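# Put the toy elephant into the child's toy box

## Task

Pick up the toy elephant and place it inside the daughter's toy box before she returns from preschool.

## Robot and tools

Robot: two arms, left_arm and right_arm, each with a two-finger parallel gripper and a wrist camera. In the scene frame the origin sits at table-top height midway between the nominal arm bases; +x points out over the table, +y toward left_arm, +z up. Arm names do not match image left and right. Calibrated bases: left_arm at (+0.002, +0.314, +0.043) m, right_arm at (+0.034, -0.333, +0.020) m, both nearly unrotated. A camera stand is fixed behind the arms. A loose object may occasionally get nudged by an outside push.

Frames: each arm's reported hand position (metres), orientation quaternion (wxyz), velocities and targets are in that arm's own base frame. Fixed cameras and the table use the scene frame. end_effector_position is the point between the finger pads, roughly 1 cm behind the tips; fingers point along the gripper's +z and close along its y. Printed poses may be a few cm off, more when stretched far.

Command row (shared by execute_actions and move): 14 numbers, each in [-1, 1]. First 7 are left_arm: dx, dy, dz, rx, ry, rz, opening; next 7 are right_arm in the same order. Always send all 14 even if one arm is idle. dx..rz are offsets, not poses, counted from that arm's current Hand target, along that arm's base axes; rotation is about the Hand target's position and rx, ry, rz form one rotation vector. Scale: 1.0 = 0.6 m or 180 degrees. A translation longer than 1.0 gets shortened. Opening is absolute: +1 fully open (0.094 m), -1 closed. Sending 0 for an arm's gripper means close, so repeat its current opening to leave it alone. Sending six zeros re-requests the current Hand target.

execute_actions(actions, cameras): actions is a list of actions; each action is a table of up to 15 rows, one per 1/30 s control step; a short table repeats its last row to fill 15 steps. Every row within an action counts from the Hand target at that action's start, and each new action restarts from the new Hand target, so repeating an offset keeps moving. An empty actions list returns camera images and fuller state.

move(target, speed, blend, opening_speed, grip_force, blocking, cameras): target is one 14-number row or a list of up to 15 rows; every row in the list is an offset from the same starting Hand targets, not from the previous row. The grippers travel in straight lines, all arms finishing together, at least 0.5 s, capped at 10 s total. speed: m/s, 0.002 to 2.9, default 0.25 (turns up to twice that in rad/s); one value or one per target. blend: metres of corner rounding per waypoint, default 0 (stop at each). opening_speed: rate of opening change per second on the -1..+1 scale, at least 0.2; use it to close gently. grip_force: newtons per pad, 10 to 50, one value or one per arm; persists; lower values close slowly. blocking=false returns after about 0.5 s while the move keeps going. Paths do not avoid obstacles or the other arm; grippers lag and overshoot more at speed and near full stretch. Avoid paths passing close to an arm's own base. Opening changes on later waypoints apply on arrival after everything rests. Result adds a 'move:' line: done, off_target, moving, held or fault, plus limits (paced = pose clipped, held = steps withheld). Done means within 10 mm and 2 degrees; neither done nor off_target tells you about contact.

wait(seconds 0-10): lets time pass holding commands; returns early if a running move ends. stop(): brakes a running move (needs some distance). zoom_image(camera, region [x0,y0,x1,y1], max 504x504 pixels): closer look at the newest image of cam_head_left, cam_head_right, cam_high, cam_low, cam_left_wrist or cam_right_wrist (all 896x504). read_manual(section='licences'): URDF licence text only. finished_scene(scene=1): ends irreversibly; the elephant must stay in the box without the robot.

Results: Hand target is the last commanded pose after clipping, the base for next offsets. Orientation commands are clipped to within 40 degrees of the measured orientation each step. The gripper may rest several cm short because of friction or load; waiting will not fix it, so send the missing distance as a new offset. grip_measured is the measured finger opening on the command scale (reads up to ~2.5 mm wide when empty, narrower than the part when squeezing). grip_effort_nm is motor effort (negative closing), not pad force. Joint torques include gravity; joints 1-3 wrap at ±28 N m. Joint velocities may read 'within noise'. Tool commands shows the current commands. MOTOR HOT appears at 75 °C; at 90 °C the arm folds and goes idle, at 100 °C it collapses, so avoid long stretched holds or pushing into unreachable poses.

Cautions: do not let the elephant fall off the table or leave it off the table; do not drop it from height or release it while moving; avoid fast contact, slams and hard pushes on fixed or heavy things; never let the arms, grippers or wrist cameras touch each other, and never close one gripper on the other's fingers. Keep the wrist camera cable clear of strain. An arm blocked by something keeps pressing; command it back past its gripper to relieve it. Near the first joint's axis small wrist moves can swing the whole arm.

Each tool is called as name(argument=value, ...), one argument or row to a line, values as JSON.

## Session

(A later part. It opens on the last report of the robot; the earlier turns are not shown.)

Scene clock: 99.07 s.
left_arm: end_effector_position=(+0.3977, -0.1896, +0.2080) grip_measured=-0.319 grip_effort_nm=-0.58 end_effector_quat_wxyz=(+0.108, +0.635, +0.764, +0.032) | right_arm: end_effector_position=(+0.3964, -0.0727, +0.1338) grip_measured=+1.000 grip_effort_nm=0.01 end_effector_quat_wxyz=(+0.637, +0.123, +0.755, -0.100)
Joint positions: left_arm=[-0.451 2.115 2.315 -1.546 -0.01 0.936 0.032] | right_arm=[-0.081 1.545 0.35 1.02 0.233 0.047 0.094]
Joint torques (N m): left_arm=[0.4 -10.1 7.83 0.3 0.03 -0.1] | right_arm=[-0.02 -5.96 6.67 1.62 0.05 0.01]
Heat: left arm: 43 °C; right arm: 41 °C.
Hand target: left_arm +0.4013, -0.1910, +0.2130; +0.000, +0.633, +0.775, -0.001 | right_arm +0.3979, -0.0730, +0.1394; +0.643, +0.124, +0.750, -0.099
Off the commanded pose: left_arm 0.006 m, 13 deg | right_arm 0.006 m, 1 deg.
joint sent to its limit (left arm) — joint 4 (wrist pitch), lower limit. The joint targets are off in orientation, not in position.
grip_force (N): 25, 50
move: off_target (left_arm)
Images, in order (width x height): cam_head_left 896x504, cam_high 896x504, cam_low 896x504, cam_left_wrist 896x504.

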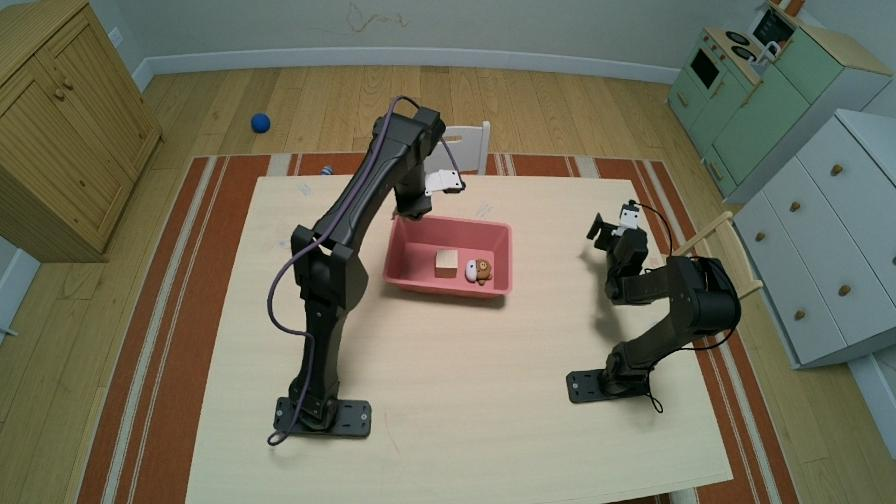

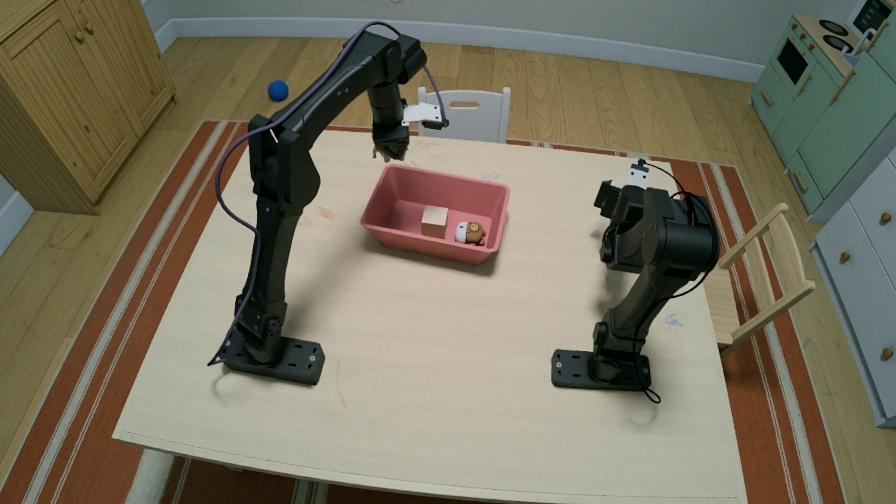

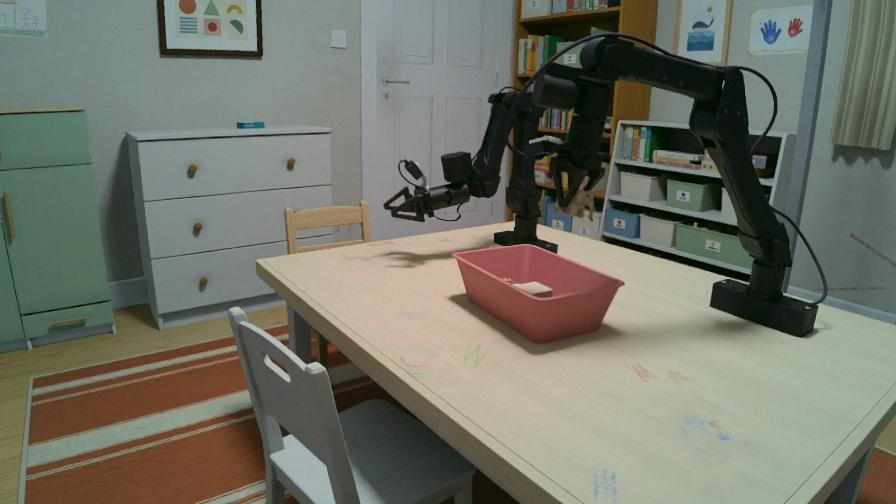

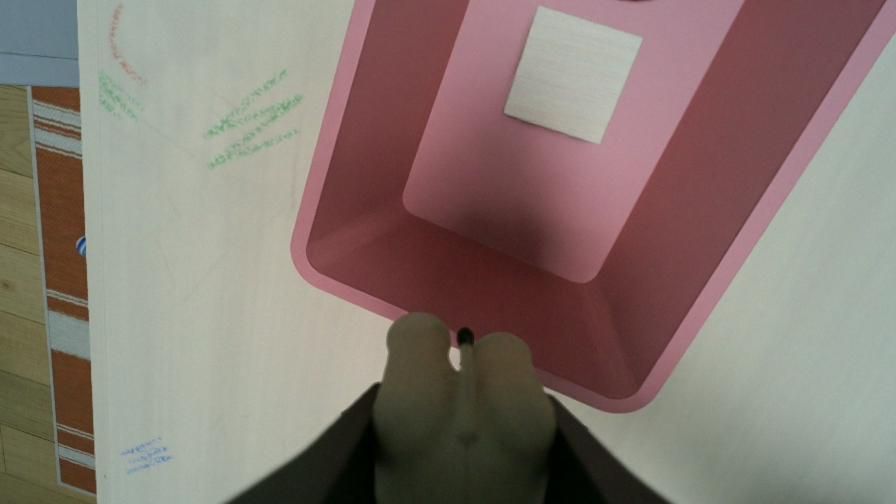

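move(
  target=[-0.002, -0.02, -0.035, -0.047, -0.053, 0.406, -0.42, 0,0,0,0,0,0,1],
  speed=0.4,
  cameras=["cam_left_wrist","cam_low","cam_high","cam_head_left"],
)

Scene clock: 137.30 s.
left_arm: end_effector_position=(+0.3971, -0.2013, +0.1919) grip_measured=-0.319 grip_effort_nm=-0.58 end_effector_quat_wxyz=(+0.101, +0.049, +0.994, -0.010) | right_arm: end_effector_position=(+0.3964, -0.0727, +0.1338) grip_measured=+1.000 grip_effort_nm=0.01 end_effector_quat_wxyz=(+0.637, +0.123, +0.755, -0.100)
Joint positions: left_arm=[-0.5 2.154 2.315 -1.541 -0.069 -0.394 0.032] | right_arm=[-0.081 1.545 0.35 1.02 0.233 0.047 0.094]
Joint torques (N m): left_arm=[-0.42 -9.92 7.47 0.23 -0.22 -0.14] | right_arm=[-0.08 -5.93 6.69 1.63 0.05 0.01]
Heat: left arm: 44 °C; right arm: 41 °C.
Hand target: left_arm +0.4001, -0.2030, +0.1919; +0.104, +0.044, +0.994, -0.005 | right_arm +0.3979, -0.0730, +0.1394; +0.643, +0.124, +0.750, -0.099
Off the commanded pose: left_arm 0.003 m, 1 deg | right_arm 0.006 m, 1 deg.
grip_force (N): 25, 50
move: done
Images, in order (width x height): cam_head_left 896x504, cam_high 896x504, cam_low 896x504, cam_left_wrist 896x504.

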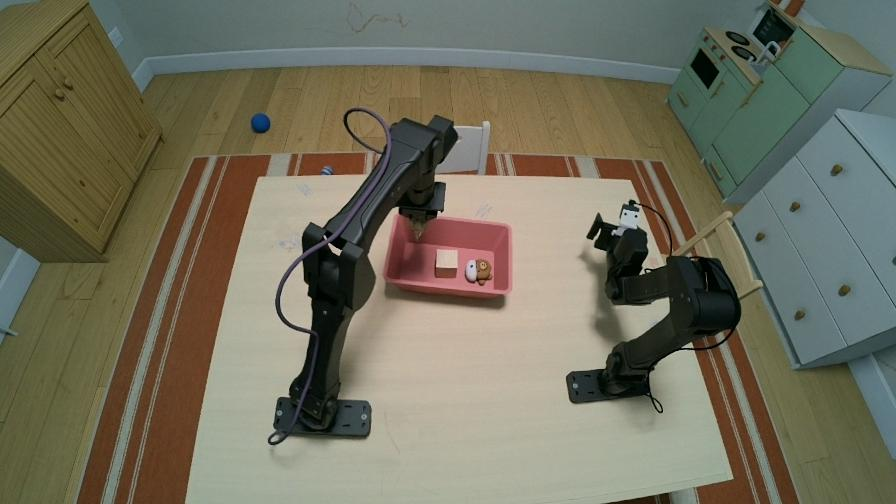

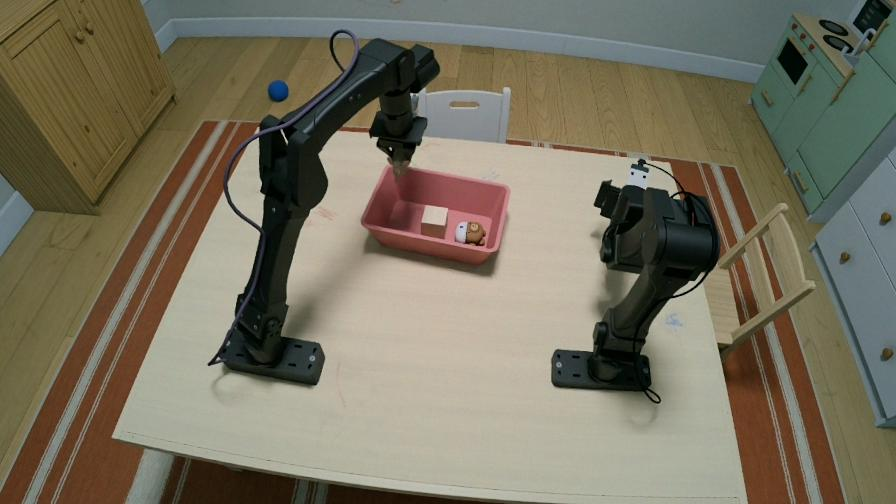

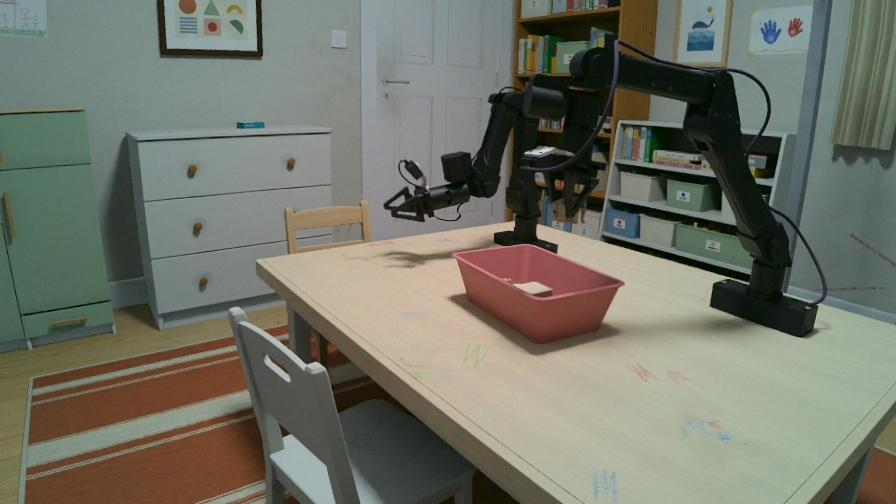

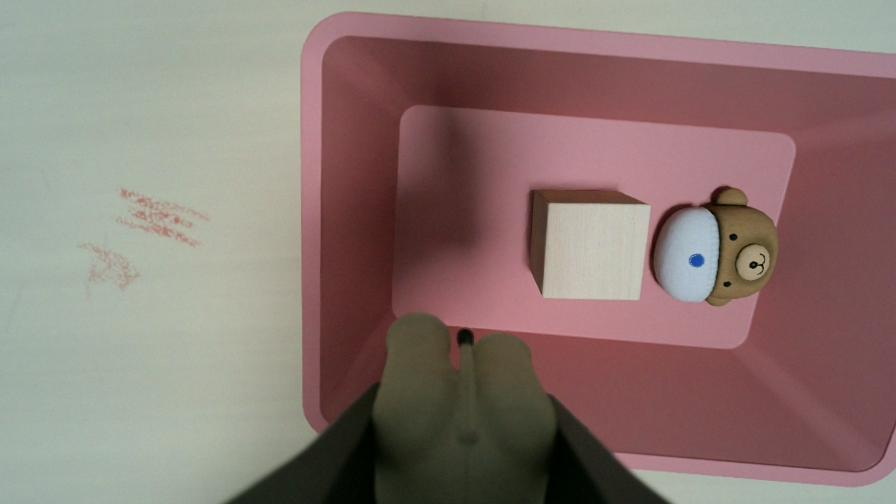

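move(
  target=[0, -0.002, -0.27, 0,0,0, -0.42, 0,0,0,0,0,0,1],
  speed=0.2,
  cameras=["cam_left_wrist","cam_low","cam_high","cam_head_left"],
)

Scene clock: 150.77 s.
left_arm: end_effector_position=(+0.3981, -0.2030, +0.0225) grip_measured=-0.319 grip_effort_nm=-0.58 end_effector_quat_wxyz=(+0.090, +0.049, +0.995, -0.004) | right_arm: end_effector_position=(+0.3964, -0.0727, +0.1338) grip_measured=+1.000 grip_effort_nm=0.01 end_effector_quat_wxyz=(+0.637, +0.123, +0.755, -0.100)
Joint positions: left_arm=[-0.502 2.146 1.621 -0.88 -0.071 -0.398 0.032] | right_arm=[-0.081 1.545 0.35 1.02 0.233 0.047 0.094]
Joint torques (N m): left_arm=[-0.44 -13.24 4.83 0.4 -0.21 -0.11] | right_arm=[-0.03 -5.93 6.68 1.62 0.05 0.01]
Heat: left arm: 43 °C; right arm: 41 °C.
Hand target: left_arm +0.4000, -0.2042, +0.0299; +0.104, +0.044, +0.994, -0.005 | right_arm +0.3979, -0.0730, +0.1394; +0.643, +0.124, +0.750, -0.099
Off the commanded pose: left_arm 0.008 m, 2 deg | right_arm 0.006 m, 1 deg.
grip_force (N): 25, 50
move: done
Images, in order (width x height): cam_head_left 896x504, cam_high 896x504, cam_low 896x504, cam_left_wrist 896x504.

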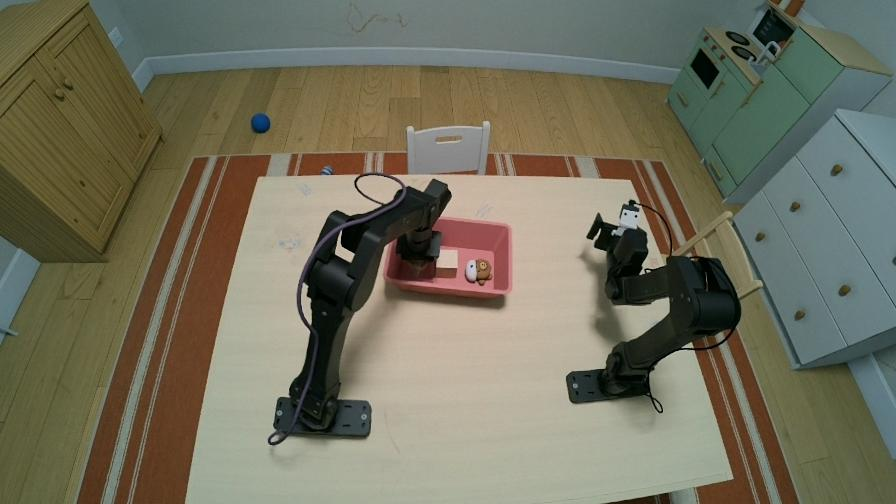

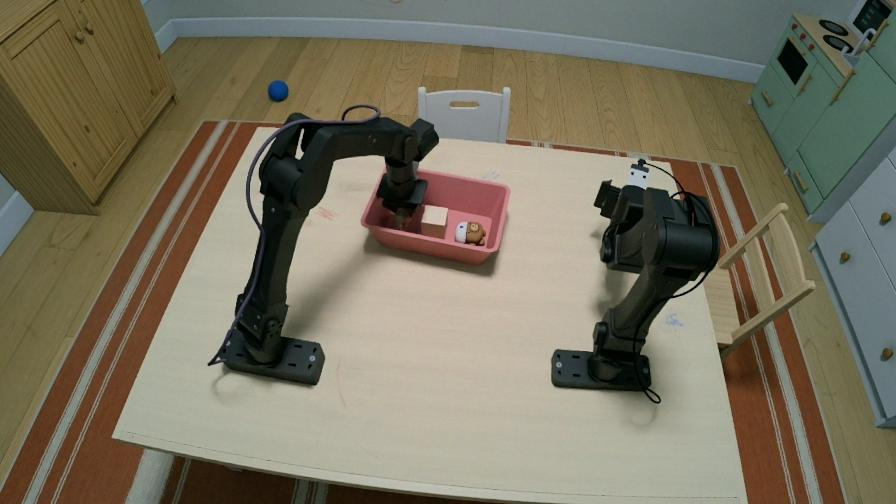

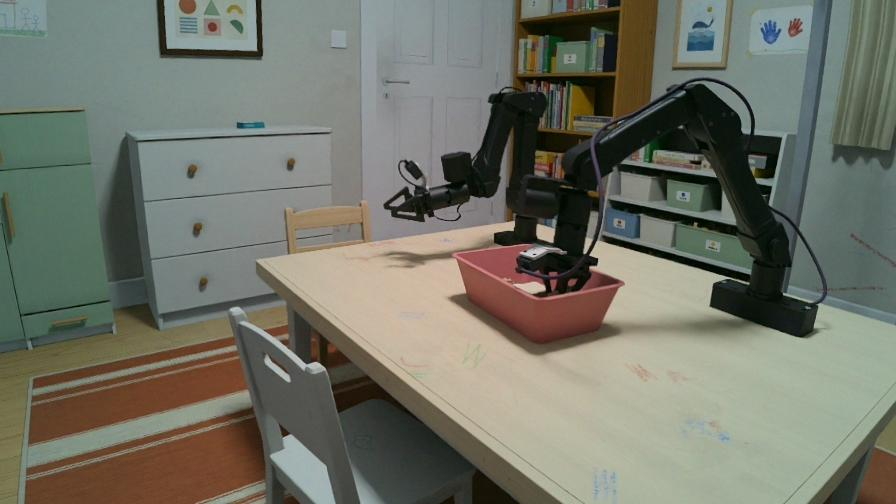

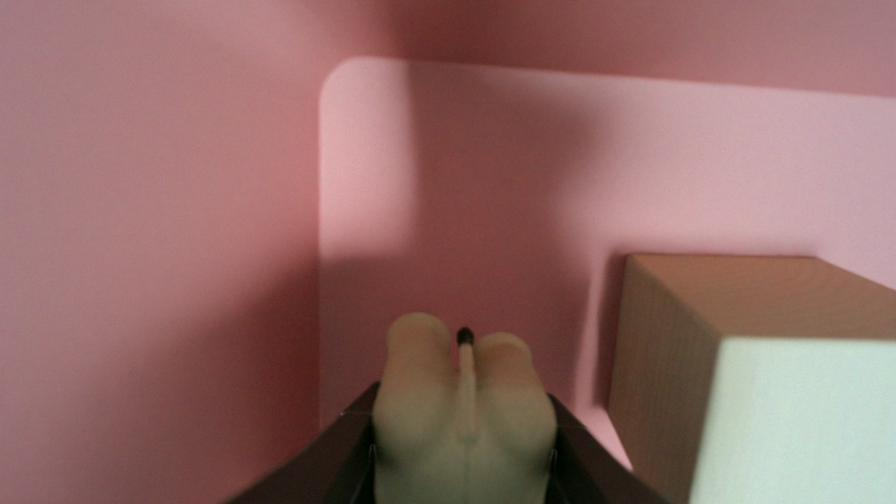

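move(
  target=[0, 0, -0.03, 0,0,0, -0.42, 0,0,0,0,0,0,1],
  speed=0.05,
  cameras=["cam_left_wrist","cam_low"],
)

Scene clock: 154.03 s.
left_arm: end_effector_position=(+0.3999, -0.2040, +0.0135) grip_measured=-0.319 grip_effort_nm=-0.58 end_effector_quat_wxyz=(+0.099, +0.049, +0.994, -0.009) | right_arm: end_effector_position=(+0.3964, -0.0727, +0.1338) grip_measured=+1.000 grip_effort_nm=0.01 end_effector_quat_wxyz=(+0.637, +0.123, +0.755, -0.100)
Joint positions: left_arm=[-0.502 2.146 1.58 -0.818 -0.071 -0.398 0.032] | right_arm=[-0.081 1.545 0.35 1.02 0.233 0.047 0.094]
Joint torques (N m): left_arm=[-0.47 -11.47 4.85 0.42 -0.21 -0.11] | right_arm=[-0.03 -5.93 6.69 1.63 0.05 0.01]
Heat: left arm: 43 °C; right arm: 41 °C.
Hand target: left_arm +0.4001, -0.2043, +0.0119; +0.104, +0.044, +0.994, -0.005 | right_arm +0.3979, -0.0730, +0.1394; +0.643, +0.124, +0.750, -0.099
Off the commanded pose: left_arm 0.002 m, 1 deg | right_arm 0.006 m, 1 deg.
grip_force (N): 25, 50
move: done
Images, in order (width x height): cam_low 896x504, cam_left_wrist 896x504.

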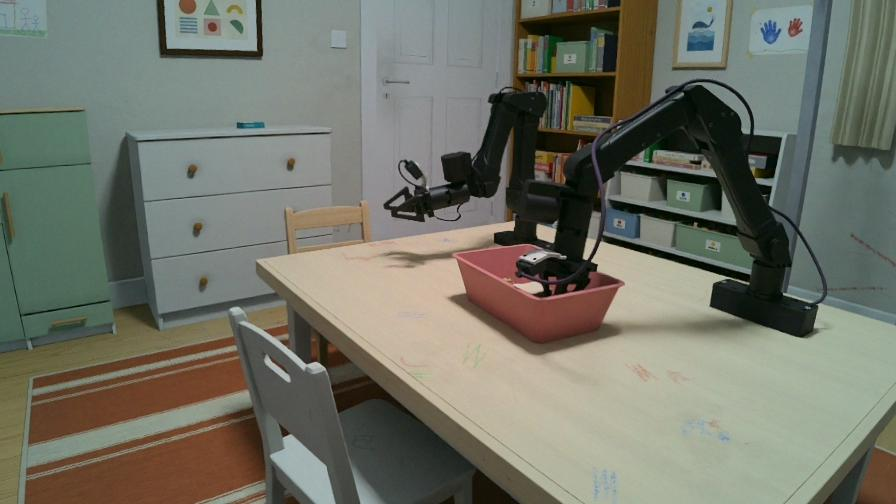

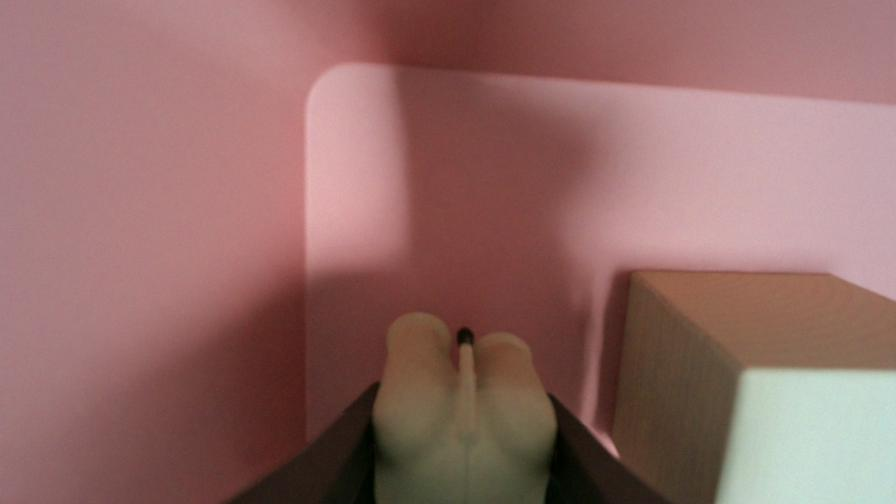

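move(
  target=[0, 0, -0.02, 0,0,0, -0.42, 0,0,0,0,0,0,1],
  speed=0.04,
  cameras=["cam_left_wrist"],
)

Scene clock: 158.17 s.
left_arm: end_effector_position=(+0.4014, -0.2048, +0.0083) grip_measured=-0.319 grip_effort_nm=-0.58 end_effector_quat_wxyz=(+0.106, +0.048, +0.993, -0.012) | right_arm: end_effector_position=(+0.3964, -0.0727, +0.1338) grip_measured=+1.000 grip_effort_nm=0.01 end_effector_quat_wxyz=(+0.637, +0.123, +0.755, -0.100)
Joint positions: left_arm=[-0.502 2.146 1.554 -0.777 -0.071 -0.398 0.032] | right_arm=[-0.081 1.545 0.35 1.02 0.233 0.047 0.094]
Joint torques (N m): left_arm=[-0.44 -10.19 4.79 0.47 -0.21 -0.12] | right_arm=[-0.02 -5.93 6.68 1.62 0.05 0.01]
Heat: left arm: 43 °C; right arm: 41 °C.
Hand target: left_arm +0.4001, -0.2043, -0.0001; +0.104, +0.044, +0.994, -0.005 | right_arm +0.3979, -0.0730, +0.1394; +0.643, +0.124, +0.750, -0.099
Off the commanded pose: left_arm 0.009 m, 1 deg | right_arm 0.006 m, 1 deg.
grip_force (N): 25, 50
move: done
Images, in order (width x height): cam_left_wrist 896x504.

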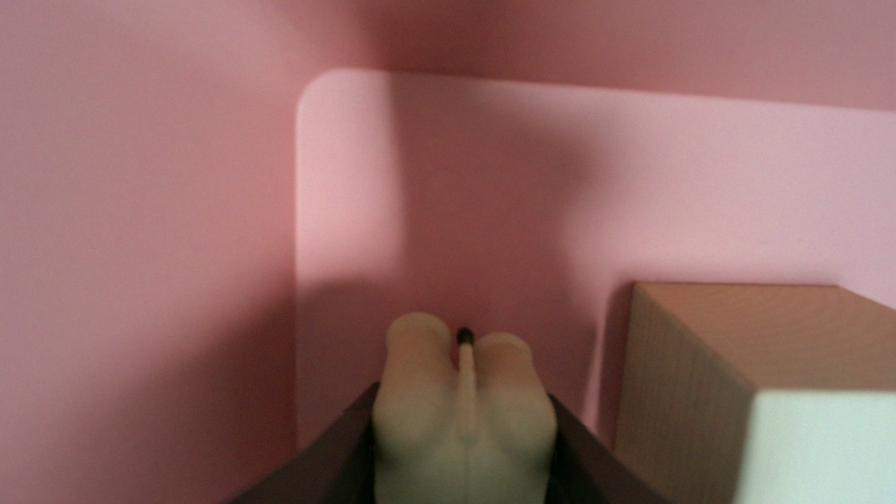

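move(
  target=[0, 0, 0.005, 0.003,0.035,0, -0.42, 0,0,0,0,0,0,1],
  speed=0.04,
  cameras=["cam_left_wrist","cam_low"],
)

Scene clock: 164.10 s.
left_arm: end_effector_position=(+0.3959, -0.2039, +0.0040) grip_measured=-0.319 grip_effort_nm=-0.58 end_effector_quat_wxyz=(+0.052, +0.047, +0.997, -0.003) | right_arm: end_effector_position=(+0.3964, -0.0727, +0.1338) grip_measured=+1.000 grip_effort_nm=0.01 end_effector_quat_wxyz=(+0.637, +0.123, +0.755, -0.100)
Joint positions: left_arm=[-0.494 2.224 1.681 -0.931 -0.04 -0.398 0.032] | right_arm=[-0.081 1.545 0.35 1.02 0.233 0.047 0.094]
Joint torques (N m): left_arm=[0.43 -10.28 7.82 0.02 -0.04 0.03] | right_arm=[-0.03 -5.96 6.68 1.62 0.04 0.01]
Heat: left arm: 42 °C; right arm: 41 °C.
Hand target: left_arm +0.4001, -0.2042, +0.0030; +0.049, +0.045, +0.998, -0.003 | right_arm +0.3979, -0.0730, +0.1394; +0.643, +0.124, +0.750, -0.099
Off the commanded pose: left_arm 0.004 m, 0 deg | right_arm 0.006 m, 1 deg.
grip_force (N): 25, 50
move: done
Images, in order (width x height): cam_low 896x504, cam_left_wrist 896x504.

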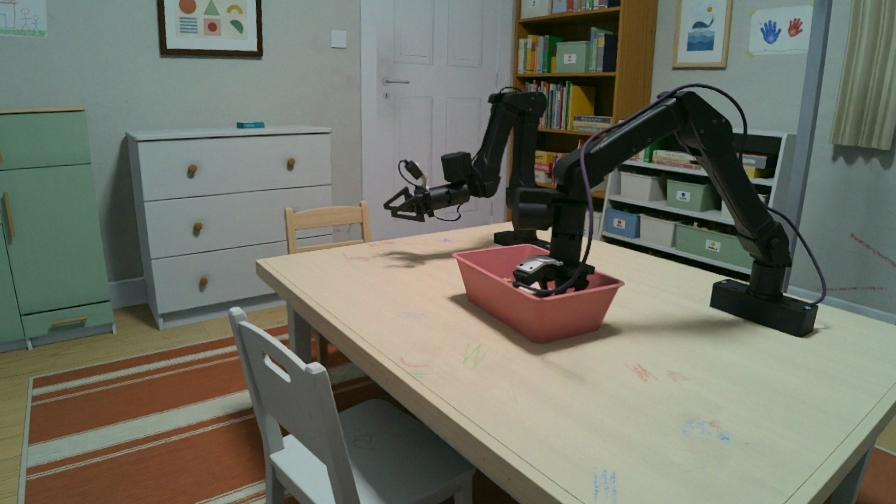

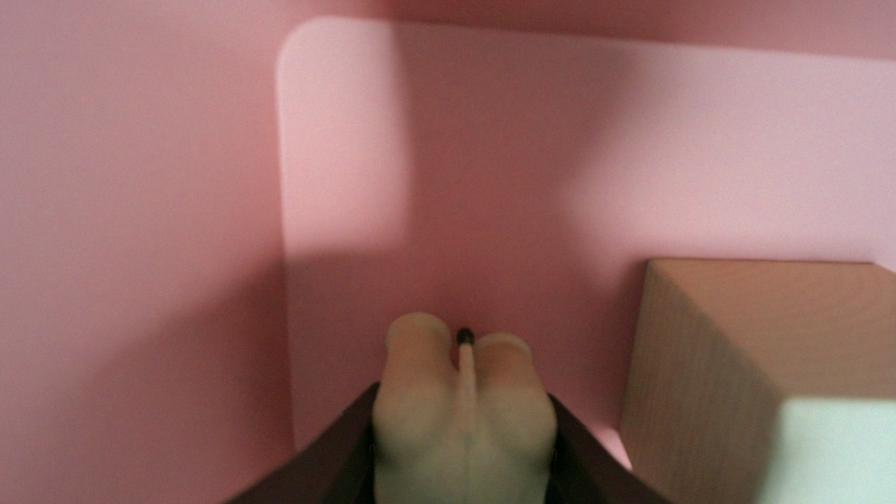

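zoom_image(
  camera="cam_low",
  region=[440, 220, 640, 350],
)

Scaled by 2.520 from the camera's 896x504 image, which has a finer 1280x720 frame.

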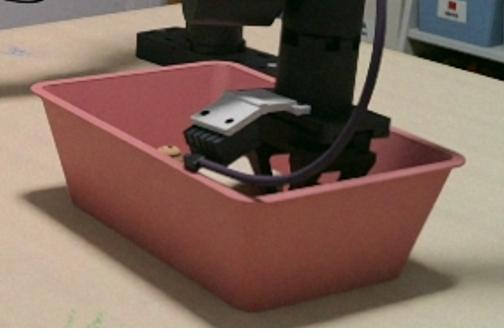

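move(
  target=[-0.012, 0, -0.016, 0,0,0, -0.42, 0,0,0,0,0,0,1],
  speed=0.04,
  cameras=["cam_left_wrist","cam_low"],
)

zoom_image(
  camera="cam_low",
  region=[440, 220, 640, 350],
)

Scene clock: 173.40 s.
left_arm: end_effector_position=(+0.3992, -0.2058, +0.0017) grip_measured=-0.319 grip_effort_nm=-0.58 end_effector_quat_wxyz=(+0.061, +0.047, +0.997, -0.007) | right_arm: end_effector_position=(+0.3964, -0.0727, +0.1338) grip_measured=+1.000 grip_effort_nm=0.01 end_effector_quat_wxyz=(+0.637, +0.123, +0.755, -0.100)
Joint positions: left_arm=[-0.494 2.224 1.67 -0.901 -0.04 -0.398 0.032] | right_arm=[-0.081 1.545 0.35 1.02 0.233 0.047 0.094]
Joint torques (N m): left_arm=[-0.25 -11.18 4.3 0.17 -0.05 -0.07] | right_arm=[0.01 -5.96 6.68 1.62 0.04 0]
Heat: left arm: 43 °C; right arm: 41 °C.
Hand target: left_arm +0.3929, -0.2042, -0.0067; +0.049, +0.045, +0.998, -0.003 | right_arm +0.3979, -0.0730, +0.1394; +0.643, +0.124, +0.750, -0.099
Off the commanded pose: left_arm 0.011 m, 1 deg | right_arm 0.006 m, 1 deg.
grip_force (N): 25, 50
move: off_target (left_arm)
Images, in order (width x height): cam_low 896x504, cam_left_wrist 896x504.

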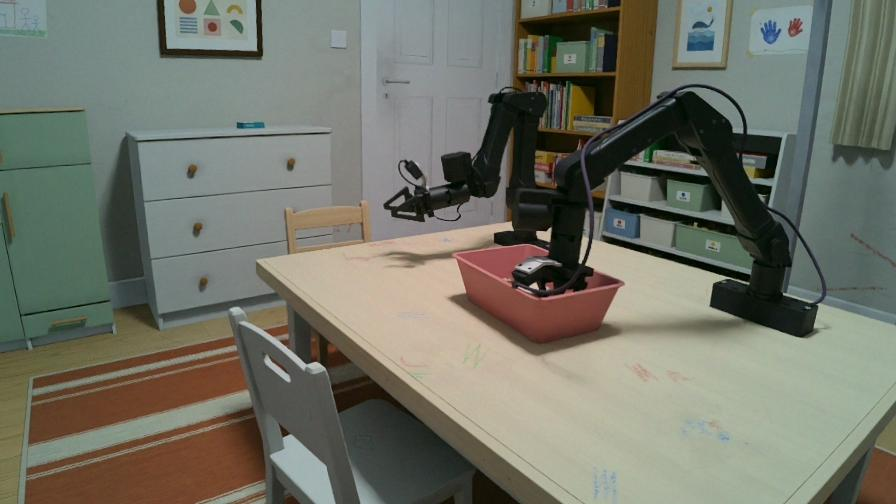

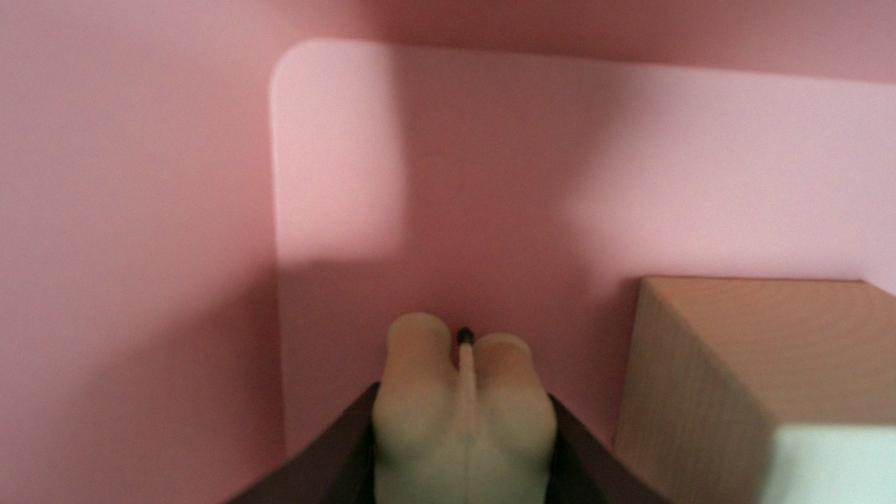

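Scaled by 2.520 from the camera's 896x504 image, which has a finer 1280x720 frame.

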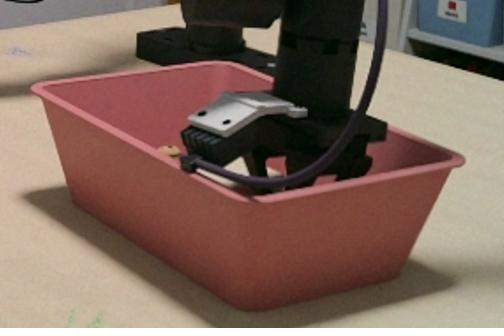

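move(
  target=[0.008, 0, 0.013, 0,0,0, -0.05, 0,0,0,0,0,0,1],
  speed=0.04,
  opening_speed=0.3,
  cameras=["cam_left_wrist","cam_low"],
)

Scene clock: 177.63 s.
left_arm: end_effector_position=(+0.3986, -0.2054, +0.0022) grip_measured=-0.052 grip_effort_nm=0.08 end_effector_quat_wxyz=(+0.059, +0.047, +0.997, -0.006) | right_arm: end_effector_position=(+0.3964, -0.0727, +0.1338) grip_measured=+1.000 grip_effort_nm=0.01 end_effector_quat_wxyz=(+0.637, +0.123, +0.755, -0.100)
Joint positions: left_arm=[-0.494 2.224 1.672 -0.907 -0.04 -0.398 0.045] | right_arm=[-0.081 1.545 0.35 1.02 0.233 0.047 0.094]
Joint torques (N m): left_arm=[0.21 -10.77 7.17 -0.11 -0.05 -0.02] | right_arm=[-0.02 -5.97 6.72 1.62 0.05 0.01]
Heat: left arm: 42 °C; right arm: 41 °C.
Hand target: left_arm +0.3978, -0.2042, +0.0012; +0.049, +0.045, +0.998, -0.003 | right_arm +0.3979, -0.0730, +0.1394; +0.643, +0.124, +0.750, -0.099
Off the commanded pose: left_arm 0.002 m, 1 deg | right_arm 0.006 m, 1 deg.
grip_force (N): 25, 50
move: done
Images, in order (width x height): cam_low 896x504, cam_left_wrist 896x504.

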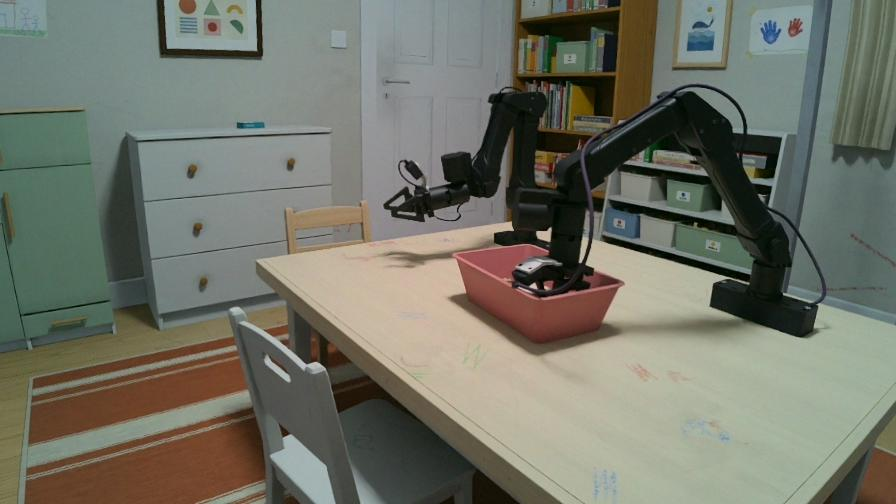

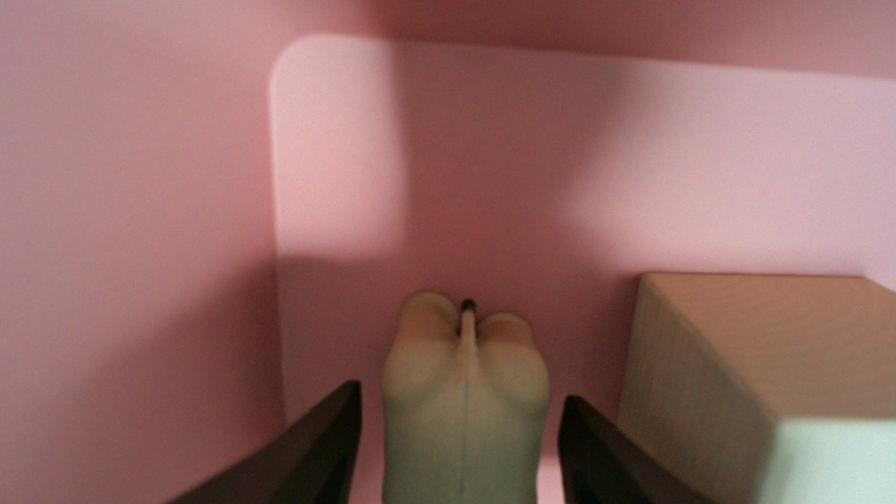

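move(
  target=[
    [0, 0, 0.02, 0,0,0, 0.05, 0,0,0,0,0,0,1],
    [0, 0, 0.28, 0,0,0, 0.05, 0,0,0,0,0,0,1],
  ],
  speed=[0.05,0.2],
  blend=0.005,
  opening_speed=0.4,
  cameras=["cam_left_wrist","cam_low","cam_head_right"],
)

Scene clock: 183.40 s.
left_arm: end_effector_position=(+0.3980, -0.2054, +0.1620) grip_measured=+0.048 grip_effort_nm=0.08 end_effector_quat_wxyz=(+0.062, +0.047, +0.997, -0.008) | right_arm: end_effector_position=(+0.3964, -0.0727, +0.1338) grip_measured=+1.000 grip_effort_nm=0.01 end_effector_quat_wxyz=(+0.637, +0.123, +0.755, -0.100)
Joint positions: left_arm=[-0.494 2.221 2.312 -1.543 -0.039 -0.398 0.049] | right_arm=[-0.081 1.545 0.35 1.02 0.233 0.047 0.094]
Joint torques (N m): left_arm=[0.23 -12.56 6.23 0.08 -0.06 0.01] | right_arm=[0.01 -5.94 6.65 1.62 0.04 0.01]
Heat: left arm: 42 °C; right arm: 41 °C.
Hand target: left_arm +0.3977, -0.2042, +0.1691; +0.049, +0.045, +0.998, -0.003 | right_arm +0.3979, -0.0730, +0.1394; +0.643, +0.124, +0.750, -0.099
Off the commanded pose: left_arm 0.007 m, 2 deg | right_arm 0.006 m, 1 deg.
joint sent to its limit (left arm) — joint 4 (wrist pitch), lower limit. The joint targets still meet the commanded pose.
grip_force (N): 25, 50
move: done
Images, in order (width x height): cam_head_right 896x504, cam_low 896x504, cam_left_wrist 896x504.

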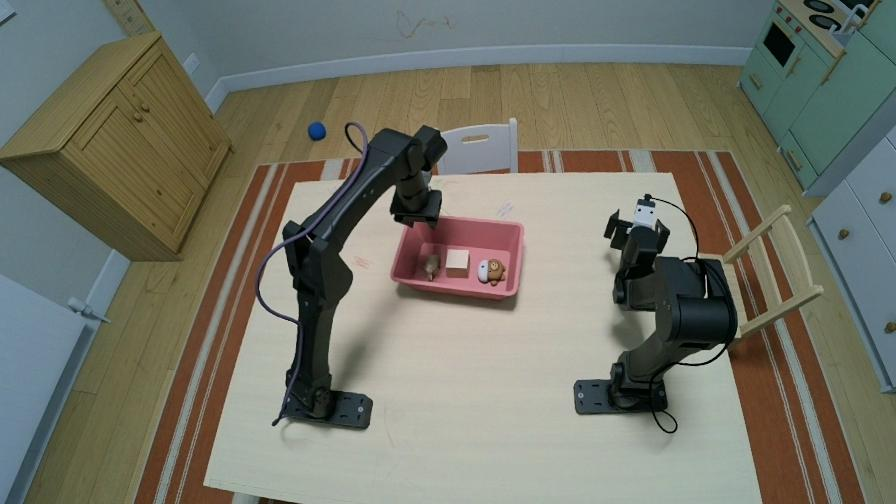

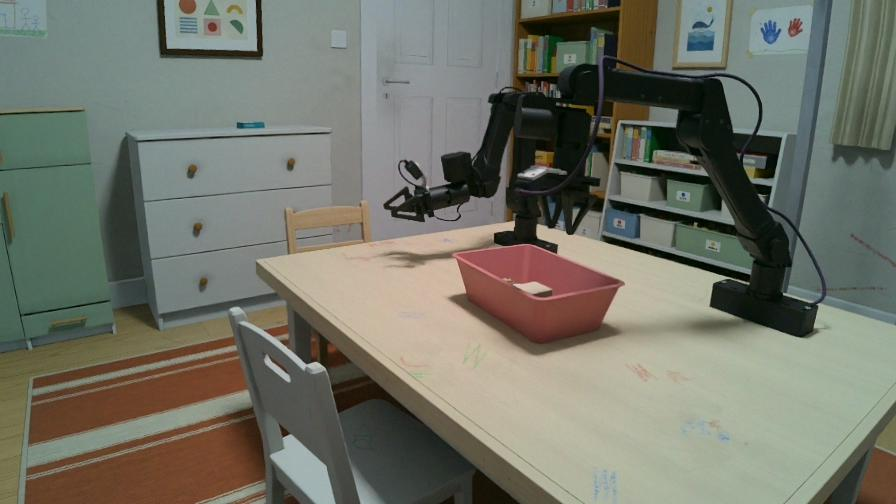

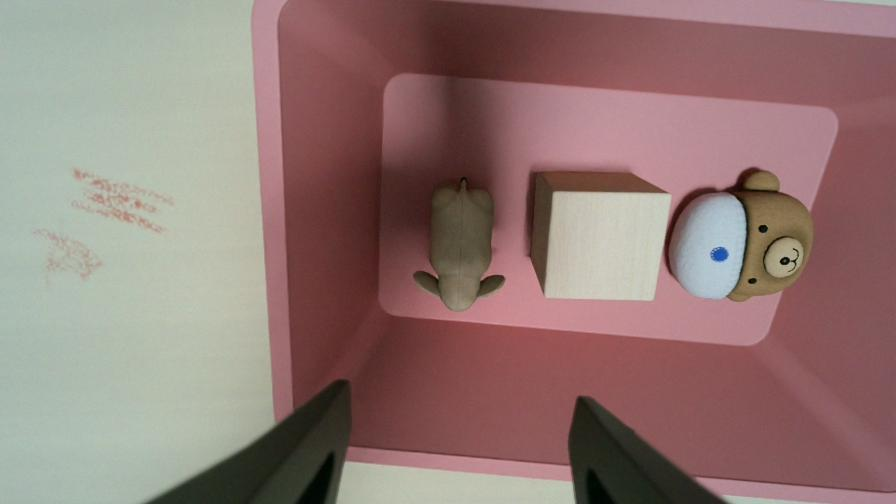

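Done: it stands in the box.

finished_scene(
)

The scene is finished: the task was done.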